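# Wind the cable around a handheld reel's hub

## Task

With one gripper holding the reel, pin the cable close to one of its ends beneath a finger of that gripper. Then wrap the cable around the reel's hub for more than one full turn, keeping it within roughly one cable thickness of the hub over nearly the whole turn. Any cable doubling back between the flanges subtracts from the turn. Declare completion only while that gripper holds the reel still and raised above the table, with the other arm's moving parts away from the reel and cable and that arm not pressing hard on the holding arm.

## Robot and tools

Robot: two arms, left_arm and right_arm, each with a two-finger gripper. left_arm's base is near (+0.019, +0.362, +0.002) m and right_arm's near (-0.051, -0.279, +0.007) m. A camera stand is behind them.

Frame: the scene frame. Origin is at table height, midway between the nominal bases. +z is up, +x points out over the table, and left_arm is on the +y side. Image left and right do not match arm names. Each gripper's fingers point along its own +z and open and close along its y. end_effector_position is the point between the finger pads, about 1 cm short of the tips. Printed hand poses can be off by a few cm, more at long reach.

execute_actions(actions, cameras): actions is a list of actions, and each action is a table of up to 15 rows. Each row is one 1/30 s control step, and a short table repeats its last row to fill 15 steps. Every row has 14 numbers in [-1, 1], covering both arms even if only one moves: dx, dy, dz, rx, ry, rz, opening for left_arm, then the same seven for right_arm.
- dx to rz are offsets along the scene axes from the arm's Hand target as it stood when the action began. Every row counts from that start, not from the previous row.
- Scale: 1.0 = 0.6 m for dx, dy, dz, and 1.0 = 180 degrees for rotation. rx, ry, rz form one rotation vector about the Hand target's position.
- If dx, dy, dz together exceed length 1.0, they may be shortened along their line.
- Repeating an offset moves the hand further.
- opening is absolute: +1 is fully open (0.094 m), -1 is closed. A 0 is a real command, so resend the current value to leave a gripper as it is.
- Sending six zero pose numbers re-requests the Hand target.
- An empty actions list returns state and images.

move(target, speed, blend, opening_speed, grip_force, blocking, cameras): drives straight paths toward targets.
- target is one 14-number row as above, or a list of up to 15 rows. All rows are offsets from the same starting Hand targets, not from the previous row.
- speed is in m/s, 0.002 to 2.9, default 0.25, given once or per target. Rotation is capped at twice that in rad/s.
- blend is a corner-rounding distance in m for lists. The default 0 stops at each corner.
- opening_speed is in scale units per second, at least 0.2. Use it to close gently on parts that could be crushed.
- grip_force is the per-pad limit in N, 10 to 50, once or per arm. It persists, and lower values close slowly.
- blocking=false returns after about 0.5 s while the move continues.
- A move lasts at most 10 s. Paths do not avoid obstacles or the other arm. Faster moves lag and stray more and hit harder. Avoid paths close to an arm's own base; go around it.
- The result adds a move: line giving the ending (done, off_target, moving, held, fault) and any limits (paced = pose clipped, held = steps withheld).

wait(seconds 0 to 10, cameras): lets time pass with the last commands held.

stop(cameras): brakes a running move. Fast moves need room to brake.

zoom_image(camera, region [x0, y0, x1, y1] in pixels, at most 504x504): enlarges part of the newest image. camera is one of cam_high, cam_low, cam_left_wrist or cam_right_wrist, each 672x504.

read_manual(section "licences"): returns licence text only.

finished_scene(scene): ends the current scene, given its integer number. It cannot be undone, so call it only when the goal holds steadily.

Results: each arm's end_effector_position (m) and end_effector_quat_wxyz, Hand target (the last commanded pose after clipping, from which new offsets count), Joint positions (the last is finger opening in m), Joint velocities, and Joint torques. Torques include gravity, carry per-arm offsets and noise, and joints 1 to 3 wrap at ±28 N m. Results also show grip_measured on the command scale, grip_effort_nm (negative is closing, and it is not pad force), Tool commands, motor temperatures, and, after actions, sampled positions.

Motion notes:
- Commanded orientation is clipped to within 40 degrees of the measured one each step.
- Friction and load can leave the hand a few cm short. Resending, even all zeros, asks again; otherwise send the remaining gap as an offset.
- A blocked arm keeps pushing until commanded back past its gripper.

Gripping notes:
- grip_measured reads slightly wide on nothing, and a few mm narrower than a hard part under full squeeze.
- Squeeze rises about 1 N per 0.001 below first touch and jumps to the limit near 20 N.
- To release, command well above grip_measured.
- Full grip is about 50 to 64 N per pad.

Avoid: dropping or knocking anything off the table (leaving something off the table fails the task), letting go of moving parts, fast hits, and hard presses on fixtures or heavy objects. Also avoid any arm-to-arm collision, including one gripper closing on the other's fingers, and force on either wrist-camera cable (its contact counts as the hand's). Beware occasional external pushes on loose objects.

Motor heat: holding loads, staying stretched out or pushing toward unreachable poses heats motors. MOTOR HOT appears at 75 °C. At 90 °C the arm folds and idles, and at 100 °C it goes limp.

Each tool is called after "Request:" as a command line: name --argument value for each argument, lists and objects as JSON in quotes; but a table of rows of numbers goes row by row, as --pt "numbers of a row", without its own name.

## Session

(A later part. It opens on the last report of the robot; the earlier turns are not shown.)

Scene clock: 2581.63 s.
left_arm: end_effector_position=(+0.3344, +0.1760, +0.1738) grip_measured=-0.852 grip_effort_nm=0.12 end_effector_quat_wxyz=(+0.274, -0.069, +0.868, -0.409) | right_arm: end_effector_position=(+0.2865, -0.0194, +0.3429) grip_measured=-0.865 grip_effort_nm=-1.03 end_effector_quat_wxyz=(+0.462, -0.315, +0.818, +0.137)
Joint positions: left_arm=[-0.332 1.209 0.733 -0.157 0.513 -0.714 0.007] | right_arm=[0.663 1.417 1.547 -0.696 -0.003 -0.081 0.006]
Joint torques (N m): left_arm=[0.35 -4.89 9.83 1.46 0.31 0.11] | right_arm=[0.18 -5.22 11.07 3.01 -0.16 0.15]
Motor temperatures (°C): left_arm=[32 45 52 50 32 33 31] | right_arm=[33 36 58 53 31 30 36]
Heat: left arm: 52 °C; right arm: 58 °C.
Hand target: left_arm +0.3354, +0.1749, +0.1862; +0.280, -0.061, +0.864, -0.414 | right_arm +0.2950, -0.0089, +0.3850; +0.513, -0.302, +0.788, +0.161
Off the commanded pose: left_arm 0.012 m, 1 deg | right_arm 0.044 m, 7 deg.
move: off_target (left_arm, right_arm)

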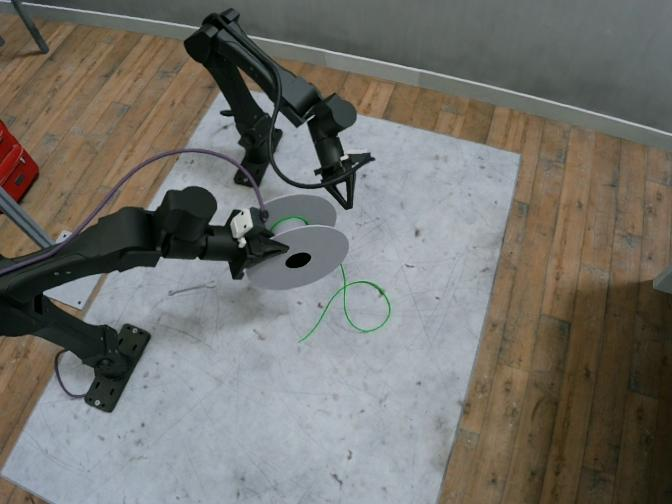

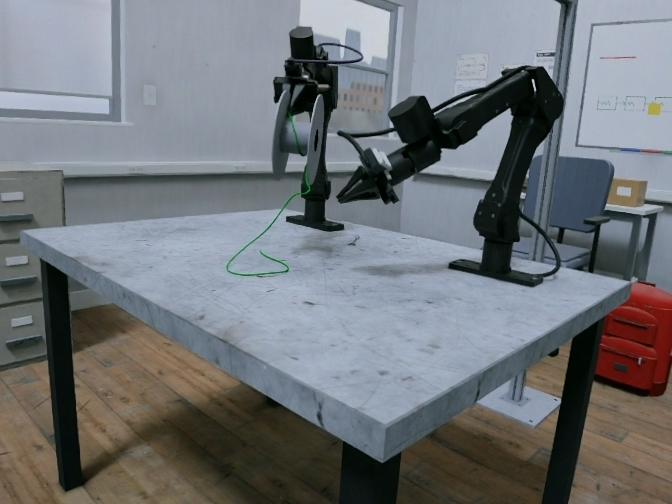

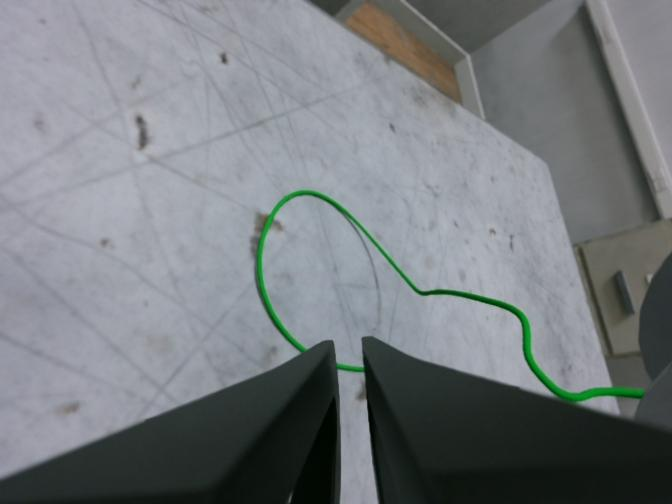

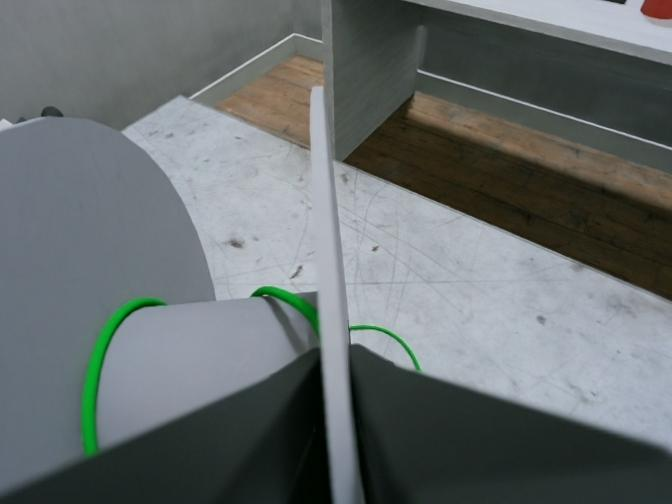

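Request:
move --pt "-0.009 0.21 0.19 0 0 0 -0.6 0 0 0 0 0 0 -1" --pt "-0.009 0.21 0.19 0 0 0 -0.6 -0.1 0.2 0.02 0 0 0 -1" --pt "-0.009 0.21 0.19 0 0 0 -0.6 0 0 0 0 0 0 -1" --speed 0.15 --cameras '["all"]'

Scene clock: 2643.57 s.
left_arm: end_effector_position=(+0.3294, +0.3022, +0.2941) grip_measured=-0.603 grip_effort_nm=0.14 end_effector_quat_wxyz=(+0.282, -0.066, +0.867, -0.406) | right_arm: end_effector_position=(+0.2973, -0.0097, +0.3491) grip_measured=-0.865 grip_effort_nm=-1.03 end_effector_quat_wxyz=(+0.464, -0.308, +0.818, +0.142)
Joint positions: left_arm=[0.233 1.265 1.316 -1.033 0.909 -0.171 0.019] | right_arm=[0.666 1.472 1.613 -0.699 -0.001 -0.065 0.006]
Joint torques (N m): left_arm=[0.31 -2.91 9.28 0.95 0.6 0.12] | right_arm=[-0.16 -9.21 6.5 3.04 -0.11 -0.04]
Motor temperatures (°C): left_arm=[32 42 50 45 32 33 31] | right_arm=[33 36 58 52 31 30 36]
Heat: left arm: 50 °C; right arm: 58 °C.
Hand target: left_arm +0.3300, +0.3009, +0.3001; +0.280, -0.061, +0.864, -0.414 | right_arm +0.2950, -0.0089, +0.3850; +0.513, -0.302, +0.788, +0.161
Off the commanded pose: left_arm 0.006 m, 1 deg | right_arm 0.036 m, 7 deg.
move: off_target (right_arm)

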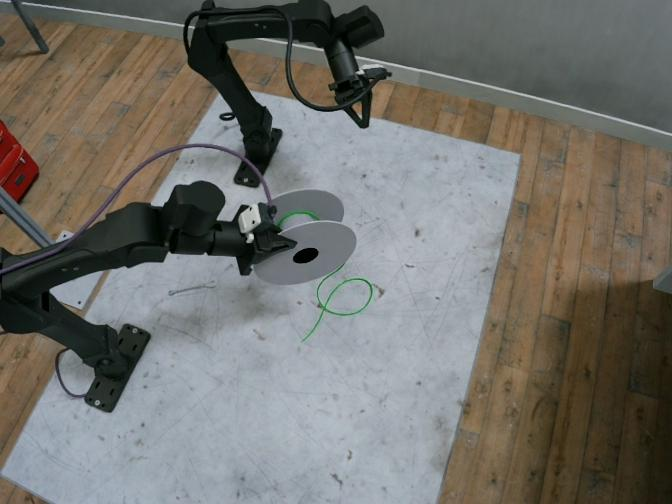

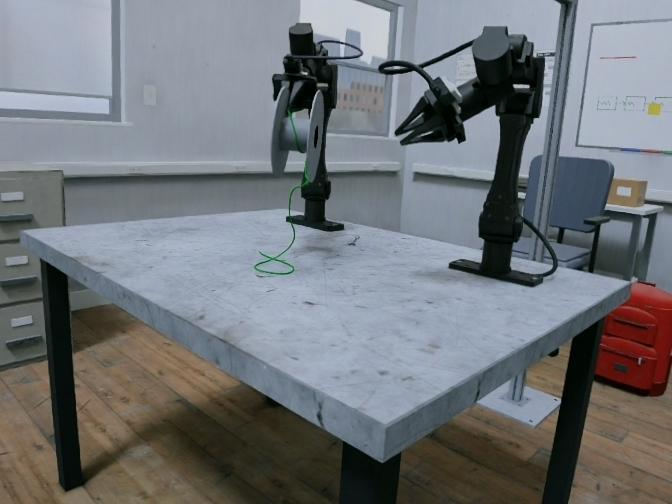

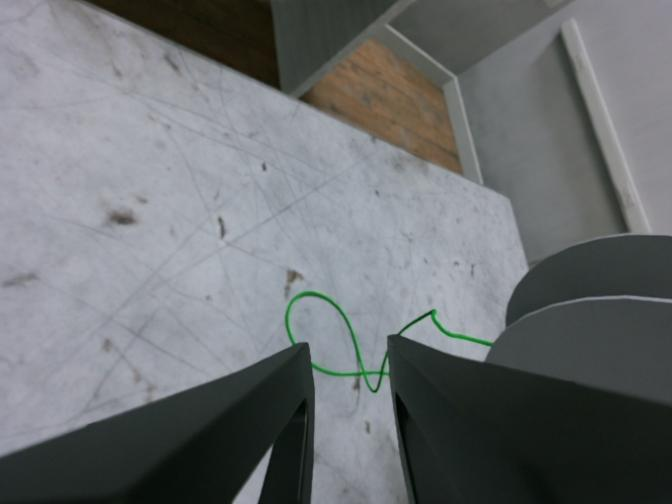

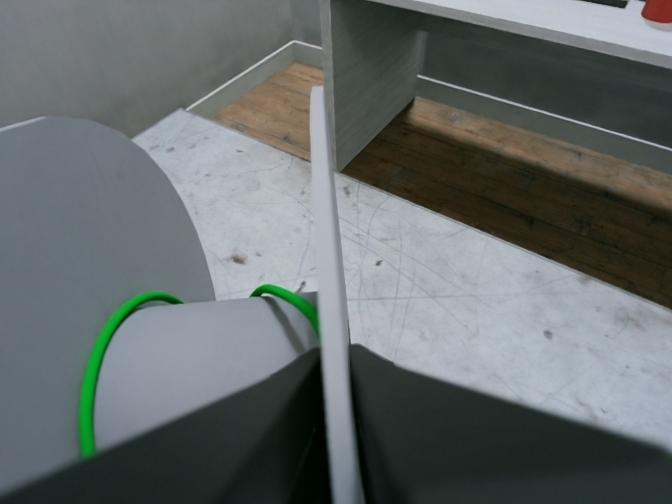

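Request:
execute_actions --actions '[]'

Scene clock: 2684.87 s.
left_arm: end_effector_position=(+0.3294, +0.3022, +0.2941) grip_measured=-0.603 grip_effort_nm=0.14 end_effector_quat_wxyz=(+0.282, -0.066, +0.867, -0.406) | right_arm: end_effector_position=(+0.2973, -0.0096, +0.3491) grip_measured=-0.865 grip_effort_nm=-1.03 end_effector_quat_wxyz=(+0.464, -0.309, +0.818, +0.142)
Joint positions: left_arm=[0.233 1.265 1.316 -1.033 0.909 -0.171 0.019] | right_arm=[0.666 1.472 1.613 -0.699 -0.001 -0.065 0.006]
Joint velocities: within noise
Joint torques (N m): left_arm=[0.35 -2.86 9.24 0.94 0.61 0.14] | right_arm=[0.13 -9.31 6.49 3.06 -0.13 -0.06]
Motor temperatures (°C): left_arm=[32 41 50 43 32 33 31] | right_arm=[33 37 57 53 31 30 36]
Heat: left arm: 50 °C; right arm: 57 °C.
Hand target: left_arm +0.3300, +0.3009, +0.3001; +0.280, -0.061, +0.864, -0.414 | right_arm +0.2950, -0.0089, +0.3850; +0.512, -0.302, +0.788, +0.161
Tool commands: left_gripper/opening=-0.6 right_gripper/opening=-1.0
Off the commanded pose: left_arm 0.006 m, 1 deg | right_arm 0.036 m, 7 deg.

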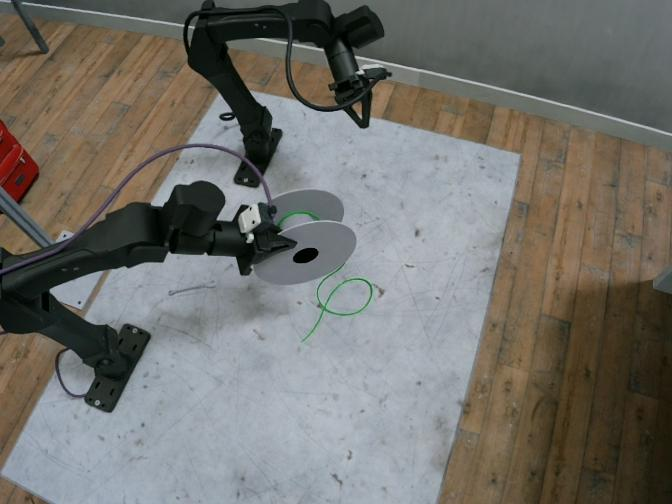

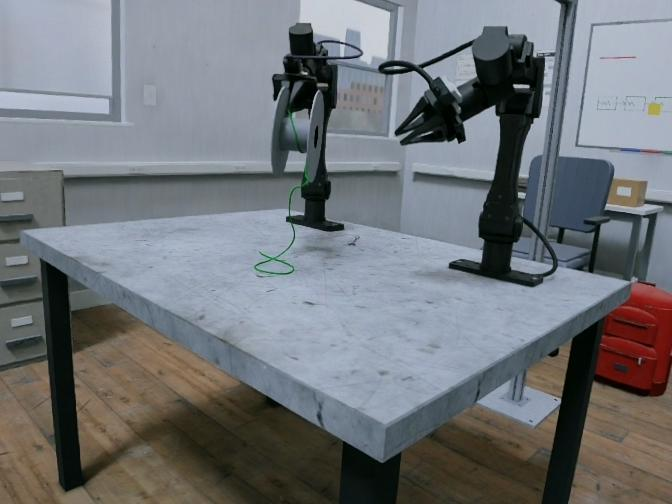

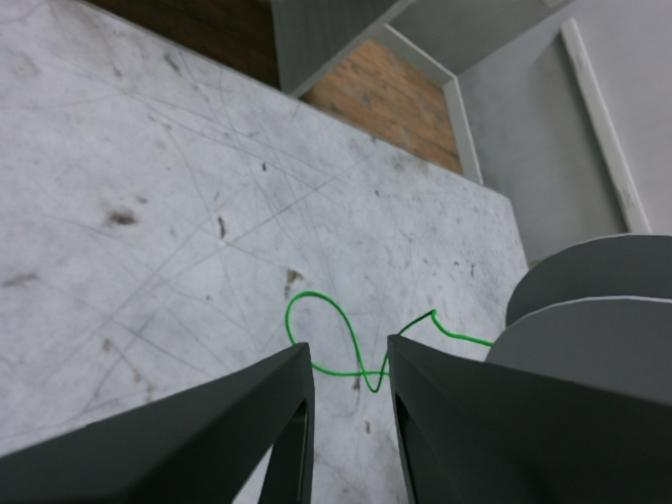

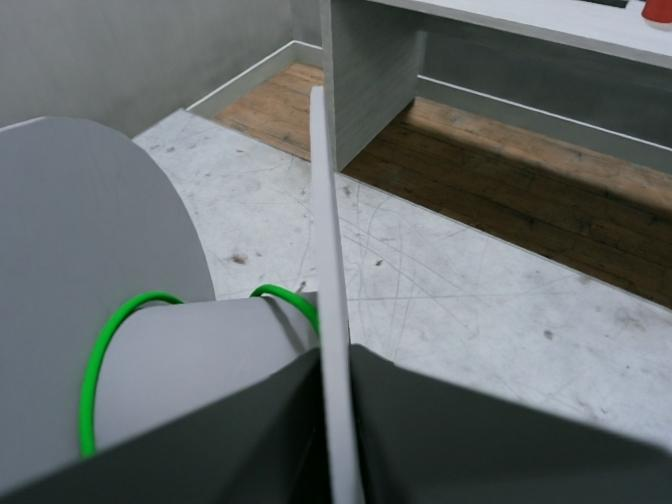

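Request:
zoom_image --camera "cam_right_wrist" --region '[40, 240, 380, 504]'

Request:
zoom_image --camera "cam_high" --region '[220, 170, 400, 300]'

Request:
zoom_image --camera "cam_low" --region '[240, 70, 370, 220]'

Scaled by 1.482.

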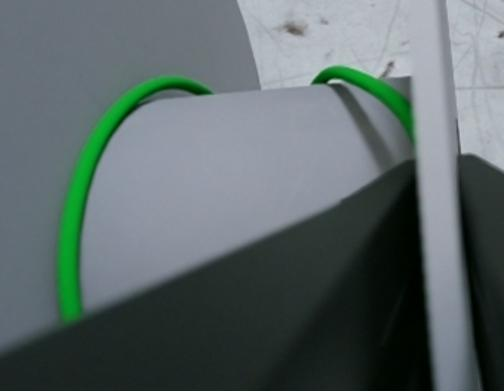

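Scaled by 2.800.

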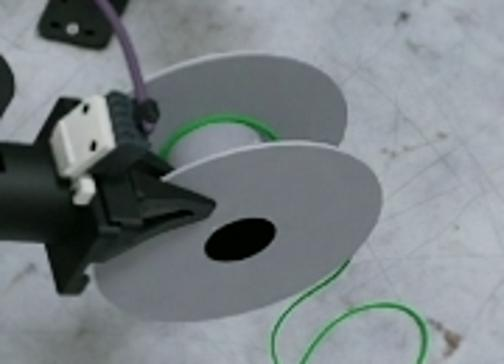

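Scaled by 3.360.

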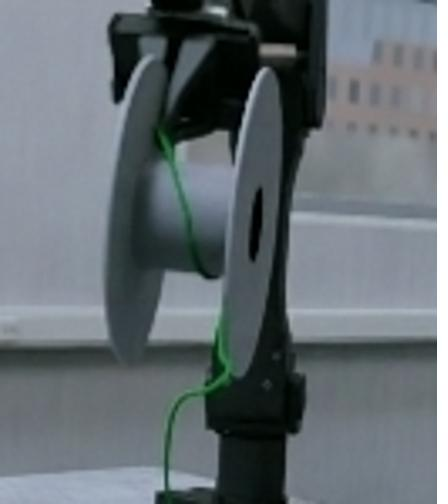

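Request:
move --target '[0,0,0,0,0,0,-0.6,0.0235,0.002,0,0,0,0.1,-1]' --speed 0.1 --cameras '["cam_low","cam_right_wrist","cam_high"]'

Request:
zoom_image --camera "cam_low" --region '[240, 70, 370, 220]'

Scene clock: 2801.37 s.
left_arm: end_effector_position=(+0.3294, +0.3022, +0.2941) grip_measured=-0.603 grip_effort_nm=0.14 end_effector_quat_wxyz=(+0.282, -0.066, +0.867, -0.406) | right_arm: end_effector_position=(+0.3046, -0.0138, +0.3560) grip_measured=-0.865 grip_effort_nm=-1.03 end_effector_quat_wxyz=(+0.448, -0.415, +0.758, +0.229)
Joint positions: left_arm=[0.233 1.265 1.316 -1.033 0.909 -0.171 0.019] | right_arm=[0.477 1.522 1.666 -0.72 -0.436 -0.297 0.006]
Joint torques (N m): left_arm=[0.4 -2.85 9.24 0.92 0.59 0.12] | right_arm=[-0.5 -5.48 10.71 2.55 -0.48 -0.07]
Motor temperatures (°C): left_arm=[32 39 51 40 33 33 30] | right_arm=[33 38 55 53 31 30 36]
Heat: left arm: 51 °C; right arm: 55 °C.
Hand target: left_arm +0.3300, +0.3009, +0.3001; +0.280, -0.061, +0.864, -0.414 | right_arm +0.3090, -0.0077, +0.3851; +0.481, -0.422, +0.731, +0.239
Off the commanded pose: left_arm 0.006 m, 1 deg | right_arm 0.030 m, 5 deg.
move: off_target (right_arm)
Images, in order (width x height): cam_high 672x504, cam_low 672x504, cam_right_wrist 672x504.

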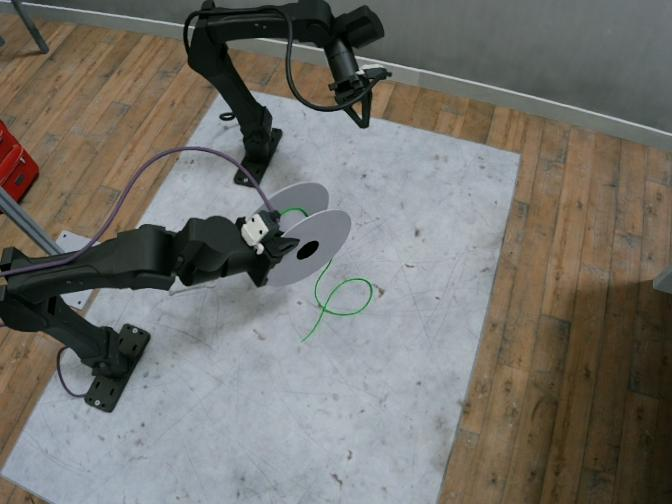

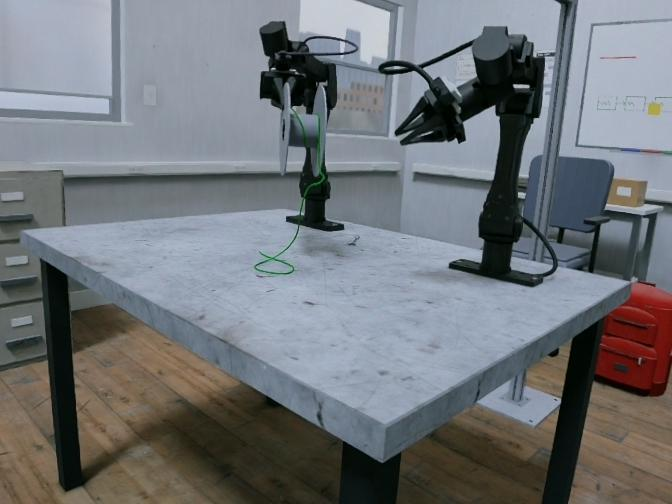

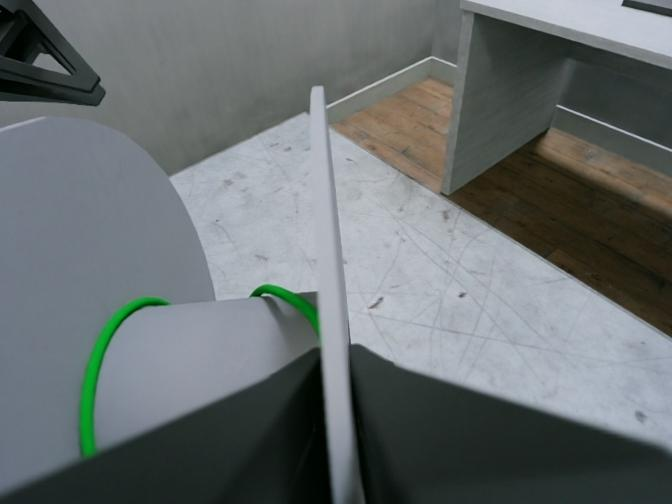

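Scaled by 3.360.

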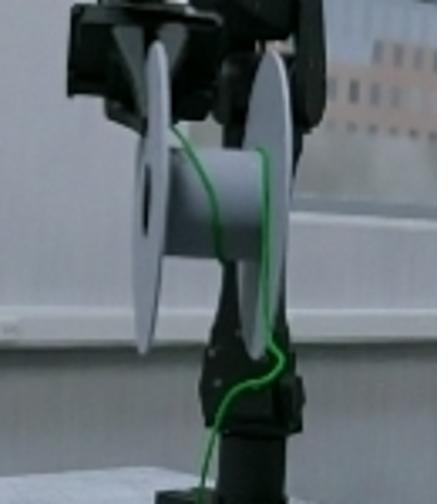

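Request:
zoom_image --camera "cam_right_wrist" --region '[60, 270, 220, 470]'

Request:
zoom_image --camera "cam_low" --region '[275, 95, 335, 165]'

Request:
zoom_image --camera "cam_high" --region '[240, 175, 370, 275]'

Scaled by 2.520.

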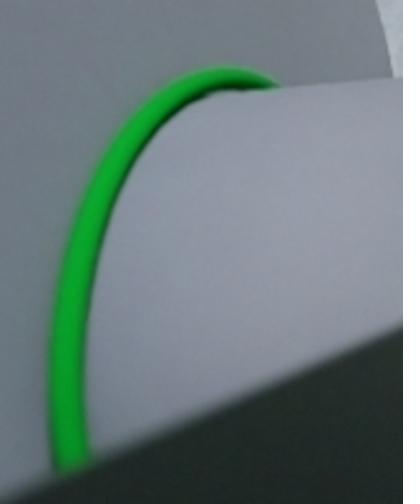

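Scaled by 7.200.

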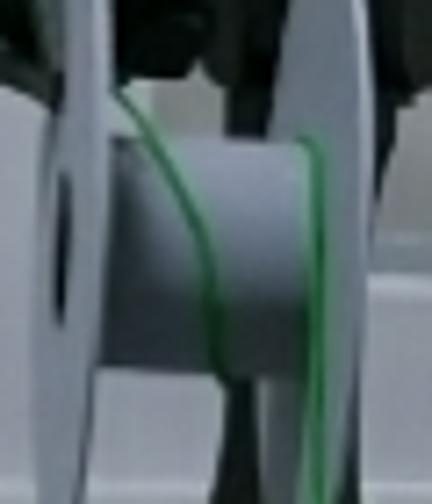

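Scaled by 3.877.

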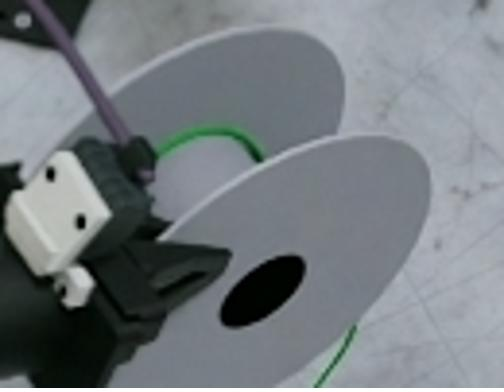

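Request:
finished_scene --scene 2

The scene is finished: the task was done.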